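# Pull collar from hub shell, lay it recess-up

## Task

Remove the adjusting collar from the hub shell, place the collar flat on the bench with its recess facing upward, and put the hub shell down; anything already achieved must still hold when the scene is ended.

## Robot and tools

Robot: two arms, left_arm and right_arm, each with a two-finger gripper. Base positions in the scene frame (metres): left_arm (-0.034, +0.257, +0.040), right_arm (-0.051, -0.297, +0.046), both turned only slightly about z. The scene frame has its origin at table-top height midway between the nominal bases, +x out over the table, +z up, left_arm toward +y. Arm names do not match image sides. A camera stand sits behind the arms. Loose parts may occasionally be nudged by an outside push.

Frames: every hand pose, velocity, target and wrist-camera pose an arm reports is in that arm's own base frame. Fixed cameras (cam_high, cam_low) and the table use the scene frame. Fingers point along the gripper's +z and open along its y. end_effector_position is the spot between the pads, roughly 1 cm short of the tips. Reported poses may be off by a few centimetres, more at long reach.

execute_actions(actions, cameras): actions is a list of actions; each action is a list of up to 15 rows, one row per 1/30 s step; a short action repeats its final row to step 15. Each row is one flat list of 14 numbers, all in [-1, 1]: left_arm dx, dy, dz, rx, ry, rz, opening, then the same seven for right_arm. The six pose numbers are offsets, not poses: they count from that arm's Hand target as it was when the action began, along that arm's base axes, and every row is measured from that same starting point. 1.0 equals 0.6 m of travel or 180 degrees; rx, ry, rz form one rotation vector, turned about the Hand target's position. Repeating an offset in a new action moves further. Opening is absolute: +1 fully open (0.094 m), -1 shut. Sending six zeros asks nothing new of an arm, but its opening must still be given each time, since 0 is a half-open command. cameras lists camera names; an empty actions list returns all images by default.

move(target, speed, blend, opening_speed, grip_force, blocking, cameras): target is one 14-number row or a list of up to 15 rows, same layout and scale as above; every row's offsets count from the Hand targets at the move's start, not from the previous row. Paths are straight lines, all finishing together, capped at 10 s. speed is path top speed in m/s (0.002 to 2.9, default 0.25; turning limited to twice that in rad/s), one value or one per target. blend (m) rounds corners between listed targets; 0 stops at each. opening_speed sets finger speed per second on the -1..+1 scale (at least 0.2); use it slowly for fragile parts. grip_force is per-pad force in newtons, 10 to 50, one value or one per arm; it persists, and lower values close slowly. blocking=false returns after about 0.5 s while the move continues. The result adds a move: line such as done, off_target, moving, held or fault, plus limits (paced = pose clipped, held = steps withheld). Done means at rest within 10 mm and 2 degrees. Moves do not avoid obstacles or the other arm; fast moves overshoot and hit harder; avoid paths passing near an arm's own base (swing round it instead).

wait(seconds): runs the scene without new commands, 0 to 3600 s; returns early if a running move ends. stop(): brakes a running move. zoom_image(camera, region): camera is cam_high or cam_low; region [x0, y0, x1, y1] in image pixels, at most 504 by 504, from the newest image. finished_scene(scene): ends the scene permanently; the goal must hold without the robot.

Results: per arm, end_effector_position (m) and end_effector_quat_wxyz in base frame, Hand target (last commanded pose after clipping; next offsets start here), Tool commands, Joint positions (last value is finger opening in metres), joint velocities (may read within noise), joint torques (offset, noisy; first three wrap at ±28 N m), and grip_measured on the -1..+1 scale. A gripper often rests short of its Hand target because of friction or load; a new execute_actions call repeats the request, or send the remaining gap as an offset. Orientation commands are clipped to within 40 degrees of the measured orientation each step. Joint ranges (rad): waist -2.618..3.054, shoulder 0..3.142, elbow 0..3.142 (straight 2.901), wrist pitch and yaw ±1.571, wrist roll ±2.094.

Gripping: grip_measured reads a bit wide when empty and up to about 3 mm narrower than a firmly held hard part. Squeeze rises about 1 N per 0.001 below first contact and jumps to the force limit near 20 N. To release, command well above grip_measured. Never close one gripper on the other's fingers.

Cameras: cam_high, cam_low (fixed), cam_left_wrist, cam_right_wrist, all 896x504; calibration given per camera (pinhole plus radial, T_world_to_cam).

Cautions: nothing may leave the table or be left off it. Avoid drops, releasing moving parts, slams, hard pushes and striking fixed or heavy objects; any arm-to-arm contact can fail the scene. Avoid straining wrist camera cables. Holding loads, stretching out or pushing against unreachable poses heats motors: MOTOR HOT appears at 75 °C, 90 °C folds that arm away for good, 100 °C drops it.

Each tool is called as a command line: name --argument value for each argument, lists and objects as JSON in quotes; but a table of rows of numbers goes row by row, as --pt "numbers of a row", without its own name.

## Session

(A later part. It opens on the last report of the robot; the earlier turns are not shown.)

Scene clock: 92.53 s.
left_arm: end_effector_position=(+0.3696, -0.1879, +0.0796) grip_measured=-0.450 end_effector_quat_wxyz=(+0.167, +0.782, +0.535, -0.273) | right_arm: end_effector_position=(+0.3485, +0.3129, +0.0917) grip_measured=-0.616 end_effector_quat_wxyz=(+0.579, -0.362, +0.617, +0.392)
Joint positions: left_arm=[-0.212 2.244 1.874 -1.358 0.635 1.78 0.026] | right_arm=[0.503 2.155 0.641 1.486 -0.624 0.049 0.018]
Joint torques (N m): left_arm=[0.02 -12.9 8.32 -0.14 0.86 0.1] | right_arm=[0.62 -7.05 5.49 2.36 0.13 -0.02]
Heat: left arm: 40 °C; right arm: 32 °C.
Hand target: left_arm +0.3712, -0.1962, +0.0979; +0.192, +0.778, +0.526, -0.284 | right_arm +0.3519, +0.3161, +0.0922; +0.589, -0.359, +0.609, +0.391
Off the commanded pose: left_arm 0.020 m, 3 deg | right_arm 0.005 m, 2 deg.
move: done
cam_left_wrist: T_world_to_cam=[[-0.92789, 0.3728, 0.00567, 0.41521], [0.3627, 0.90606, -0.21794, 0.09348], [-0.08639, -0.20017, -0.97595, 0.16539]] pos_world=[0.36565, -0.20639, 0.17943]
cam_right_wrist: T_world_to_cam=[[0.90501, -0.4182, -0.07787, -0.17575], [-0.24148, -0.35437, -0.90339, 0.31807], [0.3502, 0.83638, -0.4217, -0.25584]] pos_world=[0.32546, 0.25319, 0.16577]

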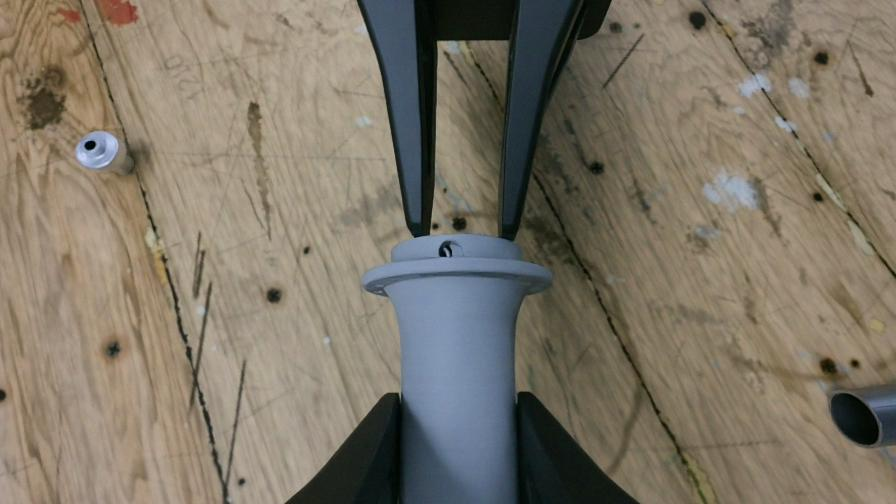

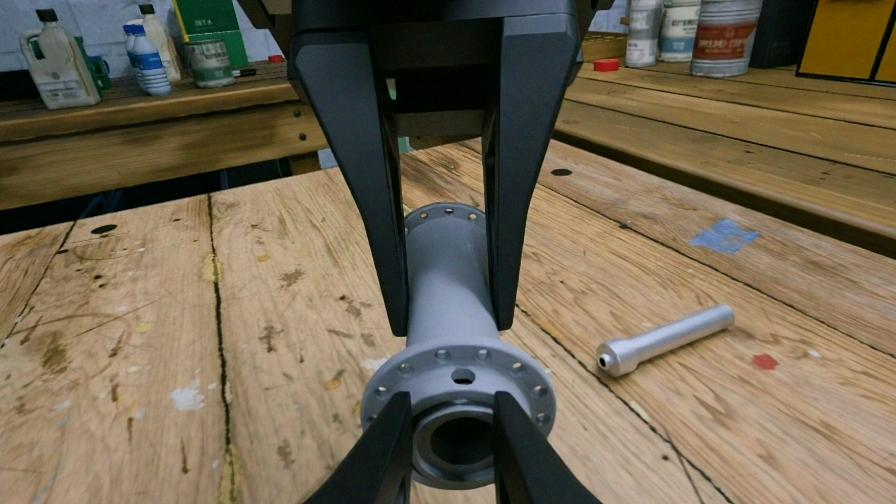

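move --pt "0 0 0 0 0 0 -0.6 -0.012 -0.032 -0.007 0 0 0 -0.62" --pt "0 0 0 0 0 0 -0.6 -0.012 -0.032 -0.007 0 0 0 -1" --speed 0.05 --cameras '["cam_left_wrist","cam_right_wrist"]'

zoom_image --camera "cam_left_wrist" --region '[330, 160, 620, 310]'

zoom_image --camera "cam_right_wrist" --region '[320, 300, 600, 504]'

Scene clock: 98.67 s.
left_arm: end_effector_position=(+0.3712, -0.1884, +0.0795) grip_measured=-0.450 end_effector_quat_wxyz=(+0.170, +0.782, +0.534, -0.271) | right_arm: end_effector_position=(+0.3413, +0.3018, +0.0817) grip_measured=-0.982 end_effector_quat_wxyz=(+0.563, -0.365, +0.626, +0.398)
Joint positions: left_arm=[-0.212 2.244 1.874 -1.35 0.636 1.78 0.026] | right_arm=[0.474 2.155 0.601 1.491 -0.668 0.049 0.001]
Joint torques (N m): left_arm=[0.02 -12.89 8.35 -0.18 0.85 0.09] | right_arm=[-1.03 -7.23 3.02 2.9 0.12 -0.02]
Heat: left arm: 41 °C; right arm: 32 °C.
Hand target: left_arm +0.3712, -0.1962, +0.0979; +0.192, +0.778, +0.526, -0.284 | right_arm +0.3448, +0.2969, +0.0880; +0.589, -0.359, +0.609, +0.391
Off the commanded pose: left_arm 0.020 m, 3 deg | right_arm 0.009 m, 4 deg.
move: off_target (right_arm); target 2's new opening was sent with right_arm's hand 0.007 m and 3 deg from that target
cam_left_wrist: T_world_to_cam=[[-0.92795, 0.37268, -0.00236, 0.41767], [0.36425, 0.90558, -0.21735, 0.0926], [-0.07887, -0.20255, -0.97609, 0.1621]] pos_world=[0.36663, -0.20668, 0.17933]
cam_right_wrist: T_world_to_cam=[[0.90857, -0.40541, -0.10069, -0.17785], [-0.26439, -0.37148, -0.89, 0.3153], [0.32341, 0.83525, -0.4447, -0.23689]] pos_world=[0.32156, 0.24289, 0.15736]

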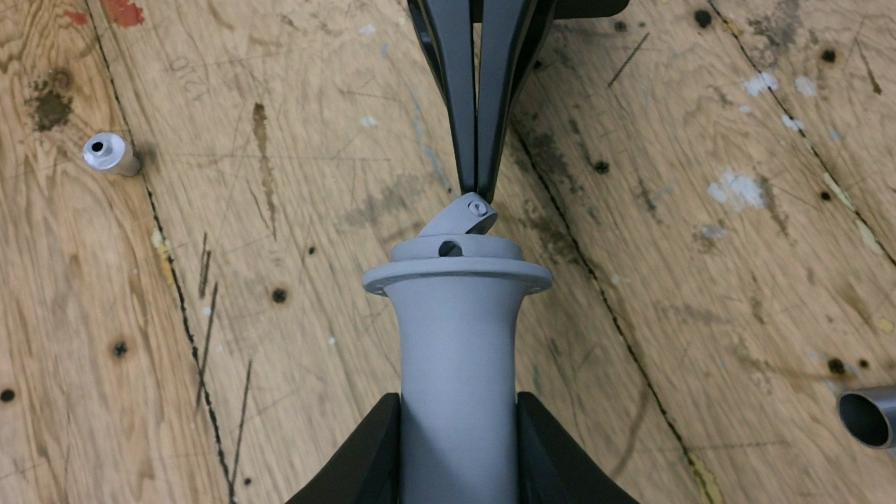

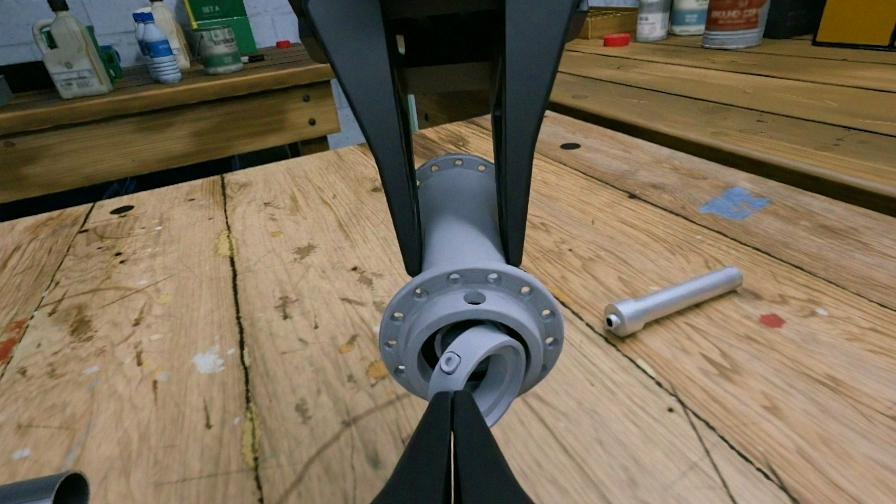

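Scaled by 1.738.

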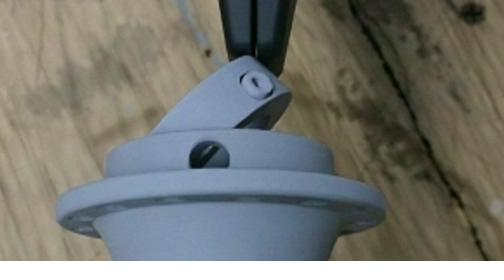

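Scaled by 1.800.

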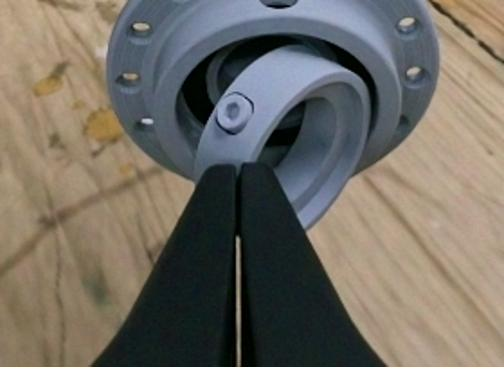

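move --target '[0,0,-0.11,0,0,0,-0.6,0,0,-0.11,0,0,0,-1]' --speed 0.04 --cameras '["cam_left_wrist","cam_right_wrist","cam_low"]'

zoom_image --camera "cam_left_wrist" --region '[330, 160, 620, 310]'

zoom_image --camera "cam_right_wrist" --region '[320, 280, 600, 484]'

Scene clock: 108.57 s.
left_arm: end_effector_position=(+0.3773, -0.1904, +0.0436) grip_measured=-0.450 end_effector_quat_wxyz=(+0.189, +0.787, +0.528, -0.256) | right_arm: end_effector_position=(+0.3404, +0.2971, +0.0126) grip_measured=-0.985 end_effector_quat_wxyz=(+0.521, -0.377, +0.663, +0.383)
Joint positions: left_arm=[-0.212 2.256 1.752 -1.167 0.64 1.78 0.026] | right_arm=[0.462 2.343 0.638 1.493 -0.677 -0.017 0.001]
Joint torques (N m): left_arm=[0.01 -9.17 4.48 0.27 0.8 0.09] | right_arm=[-0.73 -7.25 3.74 2.99 -0.17 -0.11]
Heat: left arm: 41 °C; right arm: 33 °C.
Hand target: left_arm +0.3711, -0.1962, +0.0320; +0.192, +0.778, +0.526, -0.284 | right_arm +0.3448, +0.2969, +0.0221; +0.589, -0.359, +0.609, +0.391
Off the commanded pose: left_arm 0.014 m, 3 deg | right_arm 0.010 m, 10 deg.
joint sent to its limit (right arm) — joint 4 (wrist pitch), upper limit. The joint targets are off in orientation, not in position.
move: off_target (left_arm, right_arm)
cam_left_wrist: T_world_to_cam=[[-0.92691, 0.37172, -0.05159, 0.42551], [0.37385, 0.90264, -0.21327, 0.07996], [-0.03271, -0.21697, -0.97563, 0.10692]] pos_world=[0.36801, -0.20714, 0.14332]
cam_right_wrist: T_world_to_cam=[[0.90203, -0.41186, -0.12929, -0.18145], [-0.32579, -0.45301, -0.82985, 0.29618], [0.28321, 0.79067, -0.54281, -0.23522]] pos_world=[0.32678, 0.24542, 0.09465]
Images, in order (width x height): cam_low 896x504, cam_left_wrist 896x504, cam_right_wrist 896x504.

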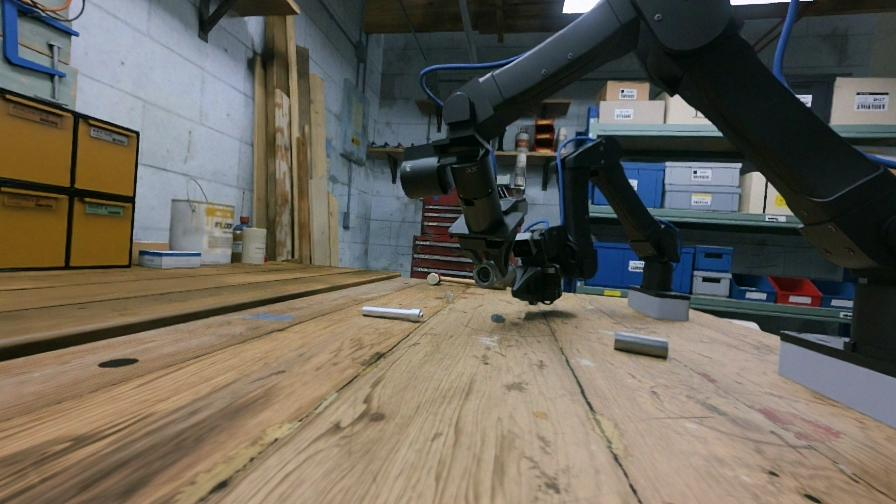

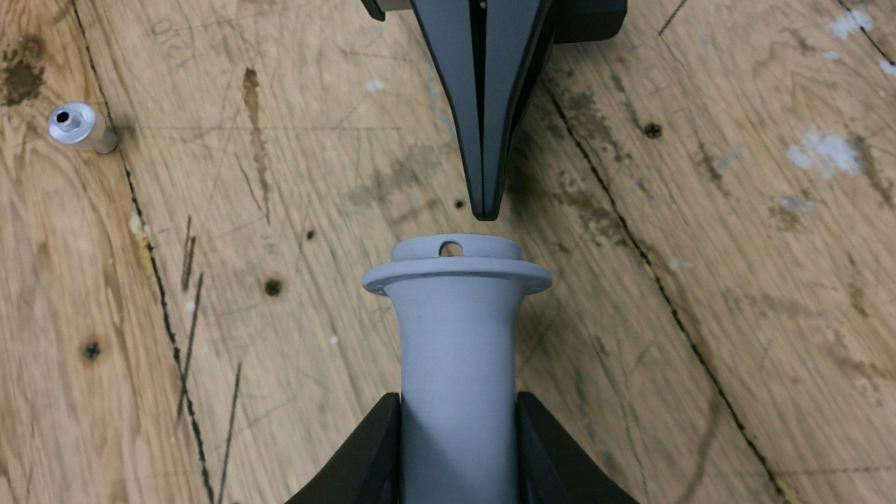

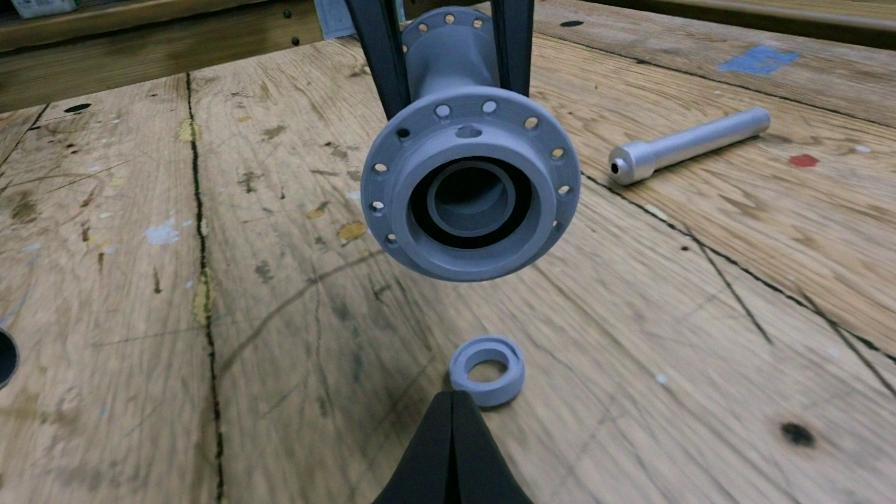

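Scaled by 1.738.

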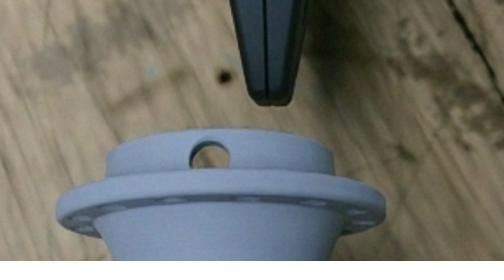

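Scaled by 1.800.

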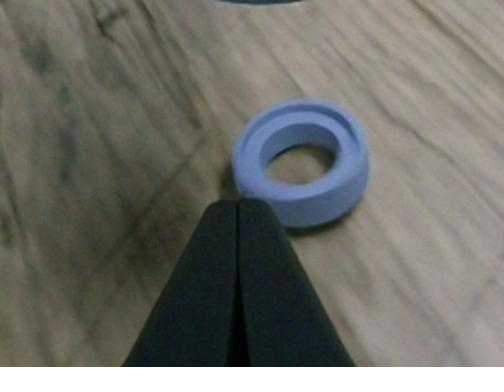

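move --pt "0.02 0.07 0 0 0 0 -0.6 -0.04 -0.15 0.08 0 0 0 -1" --pt "0.02 0.07 -0.085 0 0 0 -0.6 -0.06 -0.2 0.1 0 0 0 -1" --speed '[0.15,0.07]' --blend '[0.01,0]' --cameras '["cam_left_wrist","cam_right_wrist","cam_low"]'

zoom_image --camera "cam_low" --region '[420, 240, 560, 340]'

Scene clock: 113.37 s.
left_arm: end_effector_position=(+0.3893, -0.1537, -0.0058) grip_measured=-0.450 end_effector_quat_wxyz=(+0.192, +0.787, +0.524, -0.262) | right_arm: end_effector_position=(+0.3074, +0.1787, +0.0619) grip_measured=-0.985 end_effector_quat_wxyz=(+0.529, -0.353, +0.658, +0.403)
Joint positions: left_arm=[-0.118 2.374 1.742 -1.117 0.64 1.908 0.026] | right_arm=[0.063 2.066 0.333 1.493 -1.067 -0.053 0.001]
Joint torques (N m): left_arm=[0.69 -9.66 4.26 0.12 0.62 0.1] | right_arm=[-0.87 -9.14 1.54 2.77 -0.19 -0.11]
Heat: left arm: 40 °C; right arm: 34 °C.
Hand target: left_arm +0.3831, -0.1543, -0.0190; +0.192, +0.778, +0.526, -0.284 | right_arm +0.3088, +0.1769, +0.0821; +0.589, -0.359, +0.609, +0.391
Off the commanded pose: left_arm 0.015 m, 3 deg | right_arm 0.020 m, 9 deg.
joint sent to its limit (right arm) — joint 4 (wrist pitch), upper limit. The joint targets are off in orientation, not in position.
move: off_target (left_arm, right_arm)
cam_left_wrist: T_world_to_cam=[[-0.92417, 0.37838, -0.05243, 0.42037], [0.38, 0.89663, -0.22728, 0.02843], [-0.03899, -0.22996, -0.97242, 0.06759]] pos_world=[0.38032, -0.16901, 0.09422]
cam_right_wrist: T_world_to_cam=[[0.89354, -0.41525, -0.17074, -0.18826], [-0.34662, -0.39629, -0.85018, 0.27023], [0.28537, 0.81885, -0.49804, -0.11392]] pos_world=[0.29439, 0.1222, 0.14086]
Images, in order (width x height): cam_low 896x504, cam_left_wrist 896x504, cam_right_wrist 896x504.

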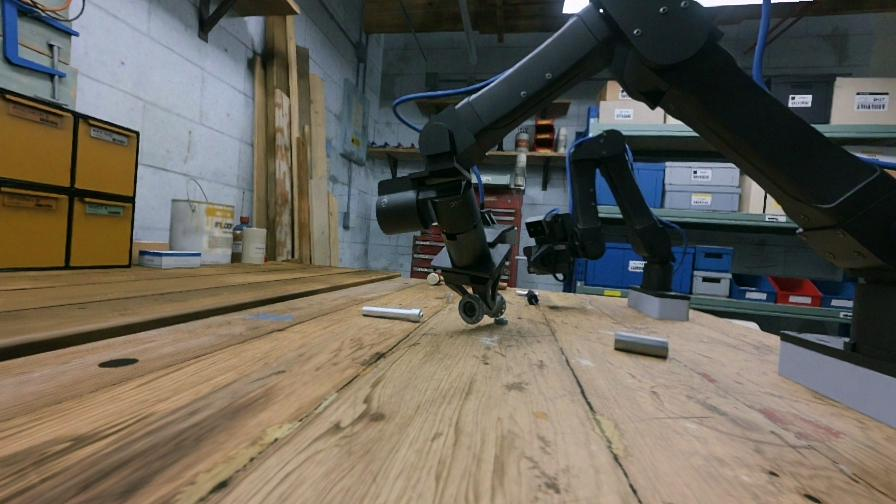

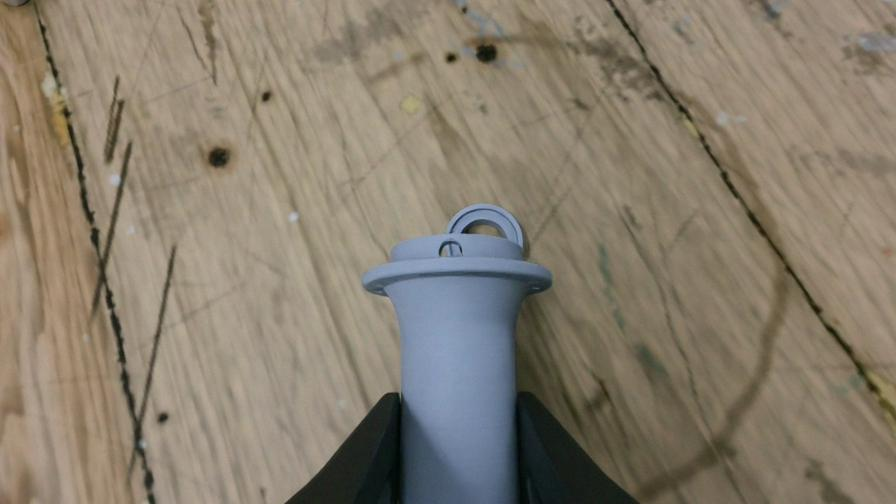

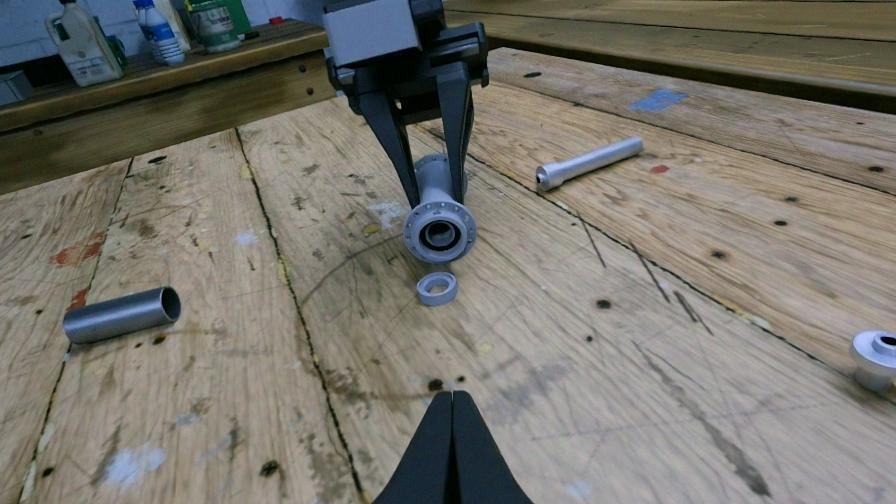

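Scaled by 3.600.

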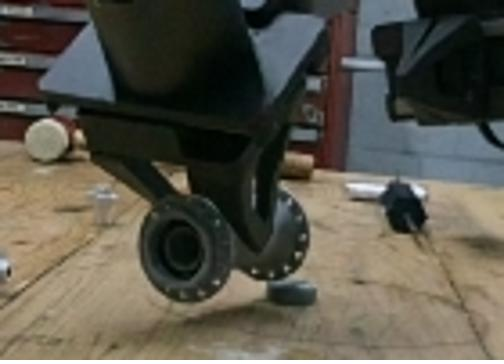

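move --pt "0.02 0.05 0 0 0 0 -0.6 0 0 0 0 0 0 -1" --pt "0.02 0.05 -0.019 0 0 0 -0.6 0 0 0 0 0 0 -1" --speed '[0.15,0.04]' --cameras '["cam_right_wrist","cam_low"]'

zoom_image --camera "cam_low" --region '[420, 240, 560, 340]'

zoom_image --camera "cam_right_wrist" --region '[370, 140, 520, 320]'

Scene clock: 116.07 s.
left_arm: end_effector_position=(+0.3967, -0.1207, -0.0153) grip_measured=-0.450 end_effector_quat_wxyz=(+0.192, +0.784, +0.528, -0.265) | right_arm: end_effector_position=(+0.3074, +0.1786, +0.0619) grip_measured=-0.985 end_effector_quat_wxyz=(+0.529, -0.353, +0.658, +0.403)
Joint positions: left_arm=[-0.039 2.426 1.79 -1.172 0.629 1.993 0.026] | right_arm=[0.063 2.066 0.333 1.493 -1.068 -0.053 0.001]
Joint torques (N m): left_arm=[0.08 -8.32 6.64 -0.04 0.56 0.11] | right_arm=[-0.91 -9.26 1.61 2.77 -0.17 -0.13]
Heat: left arm: 40 °C; right arm: 34 °C.
Hand target: left_arm +0.3950, -0.1243, -0.0305; +0.192, +0.778, +0.526, -0.284 | right_arm +0.3088, +0.1768, +0.0821; +0.589, -0.359, +0.609, +0.391
Off the commanded pose: left_arm 0.016 m, 2 deg | right_arm 0.020 m, 9 deg.
joint sent to its limit (right arm) — joint 4 (wrist pitch), upper limit. The joint targets are off in orientation, not in position.
move: off_target (left_arm)
cam_right_wrist: T_world_to_cam=[[0.89365, -0.41498, -0.1708, -0.18831], [-0.34651, -0.39625, -0.85025, 0.2702], [0.28515, 0.81901, -0.49791, -0.1139]] pos_world=[0.29439, 0.1222, 0.14086]
Images, in order (width x height): cam_low 896x504, cam_right_wrist 896x504.

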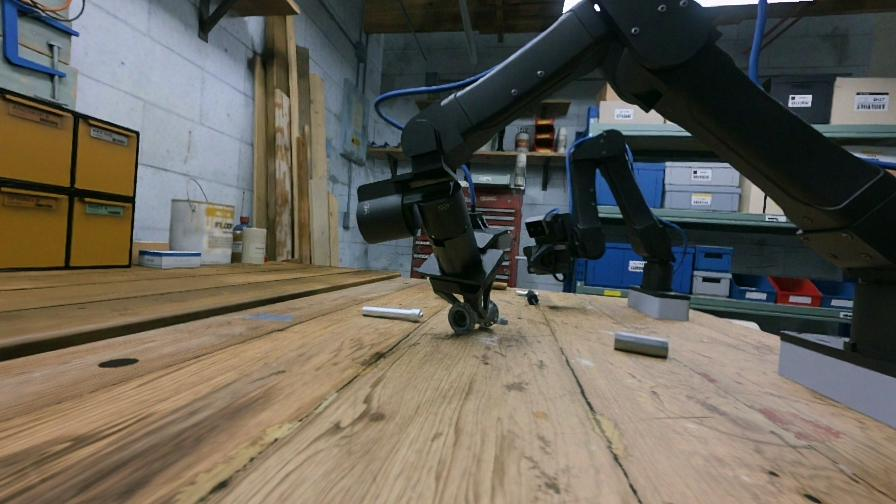

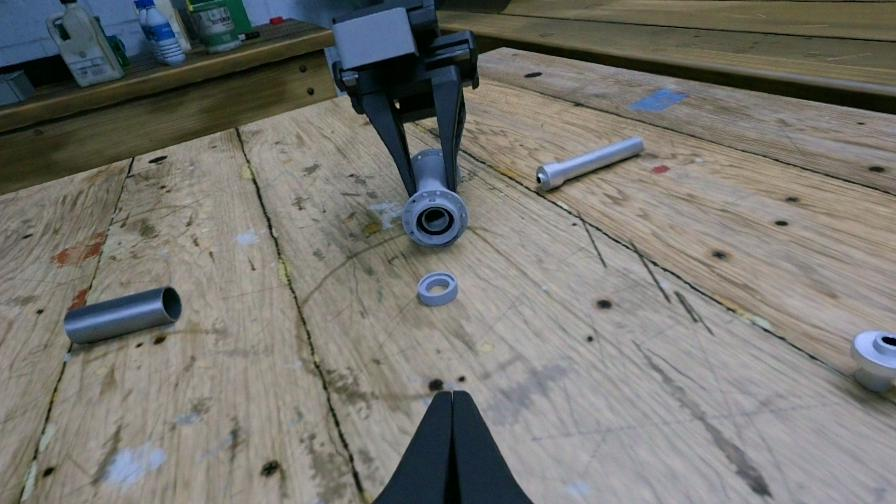

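Scaled by 3.600.

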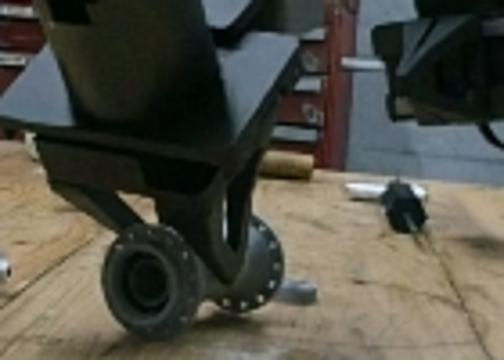

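Scaled by 2.800.

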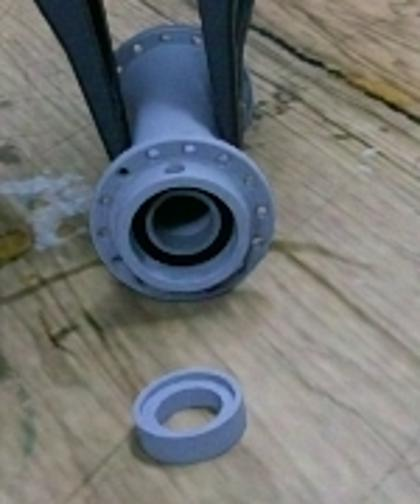

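move --pt "0 0 -0.006 0 0 0 -0.45 0 0 0 0 0 0 -1" --pt "0 0 -0.006 0 0 0 0.4 0 0 0 0 0 0 -1" --pt "0.036 0.1 0.13 0 0 0 0.4 0 0 0 0 0 0 -1" --speed '[0.03,0.03,0.12]' --opening_speed 0.5 --cameras '["cam_right_wrist","cam_low"]'

zoom_image --camera "cam_right_wrist" --region '[370, 140, 520, 320]'

Scene clock: 121.87 s.
left_arm: end_effector_position=(+0.4166, -0.0656, +0.0522) grip_measured=+0.397 end_effector_quat_wxyz=(+0.187, +0.771, +0.550, -0.259) | right_arm: end_effector_position=(+0.3074, +0.1786, +0.0619) grip_measured=-0.985 end_effector_quat_wxyz=(+0.529, -0.353, +0.658, +0.403)
Joint positions: left_arm=[0.081 2.447 2.108 -1.526 0.589 2.073 0.066] | right_arm=[0.063 2.066 0.333 1.493 -1.068 -0.053 0.001]
Joint torques (N m): left_arm=[0.53 -10.45 7.76 -0.35 0.39 0.11] | right_arm=[-0.92 -9.22 1.55 2.79 -0.21 -0.1]
Heat: left arm: 39 °C; right arm: 34 °C.
Hand target: left_arm +0.4167, -0.0642, +0.0476; +0.192, +0.778, +0.526, -0.284 | right_arm +0.3088, +0.1768, +0.0821; +0.589, -0.359, +0.609, +0.391
Off the commanded pose: left_arm 0.005 m, 4 deg | right_arm 0.020 m, 9 deg.
joint sent to its limit (left arm) — joint 6 (wrist roll), upper limit. The joint targets are off in orientation, not in position.
joint sent to its limit (right arm) — joint 4 (wrist pitch), upper limit. The joint targets are off in orientation, not in position.
move: off_target (left_arm); target 2's new opening was sent with left_arm's hand 0.019 m and 2 deg from that target
cam_right_wrist: T_world_to_cam=[[0.89365, -0.41498, -0.1708, -0.18831], [-0.34651, -0.39625, -0.85025, 0.2702], [0.28515, 0.81901, -0.49791, -0.1139]] pos_world=[0.29439, 0.1222, 0.14086]
Images, in order (width x height): cam_low 896x504, cam_right_wrist 896x504.

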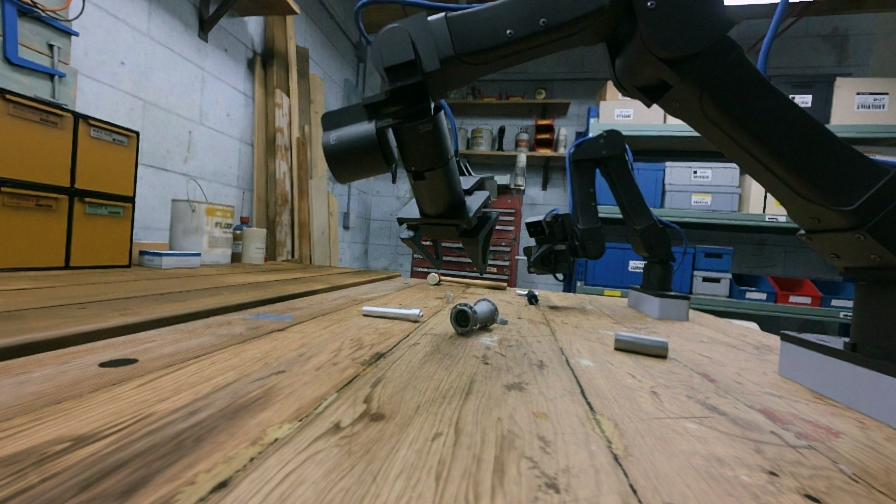

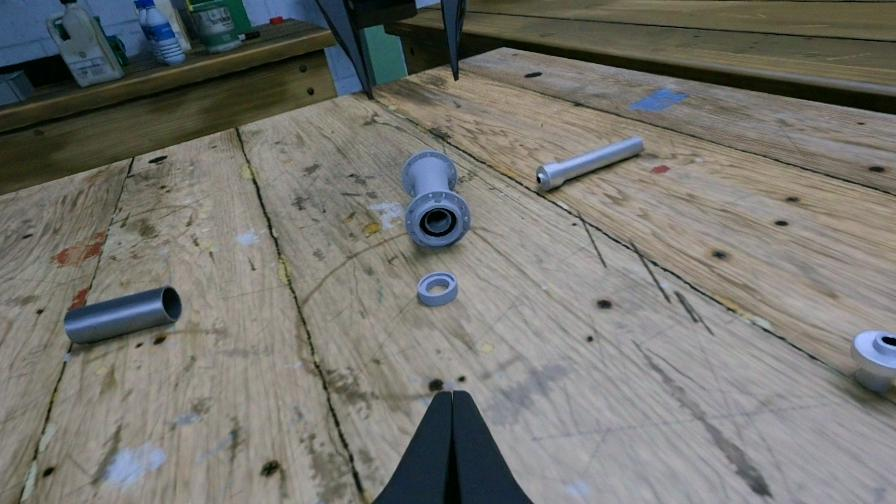

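Scaled by 2.800.

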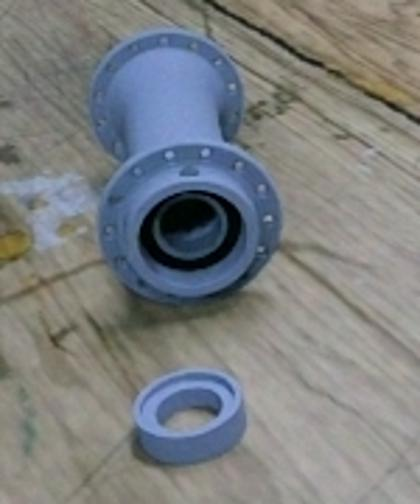

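finished_scene

The scene is finished: the task was done.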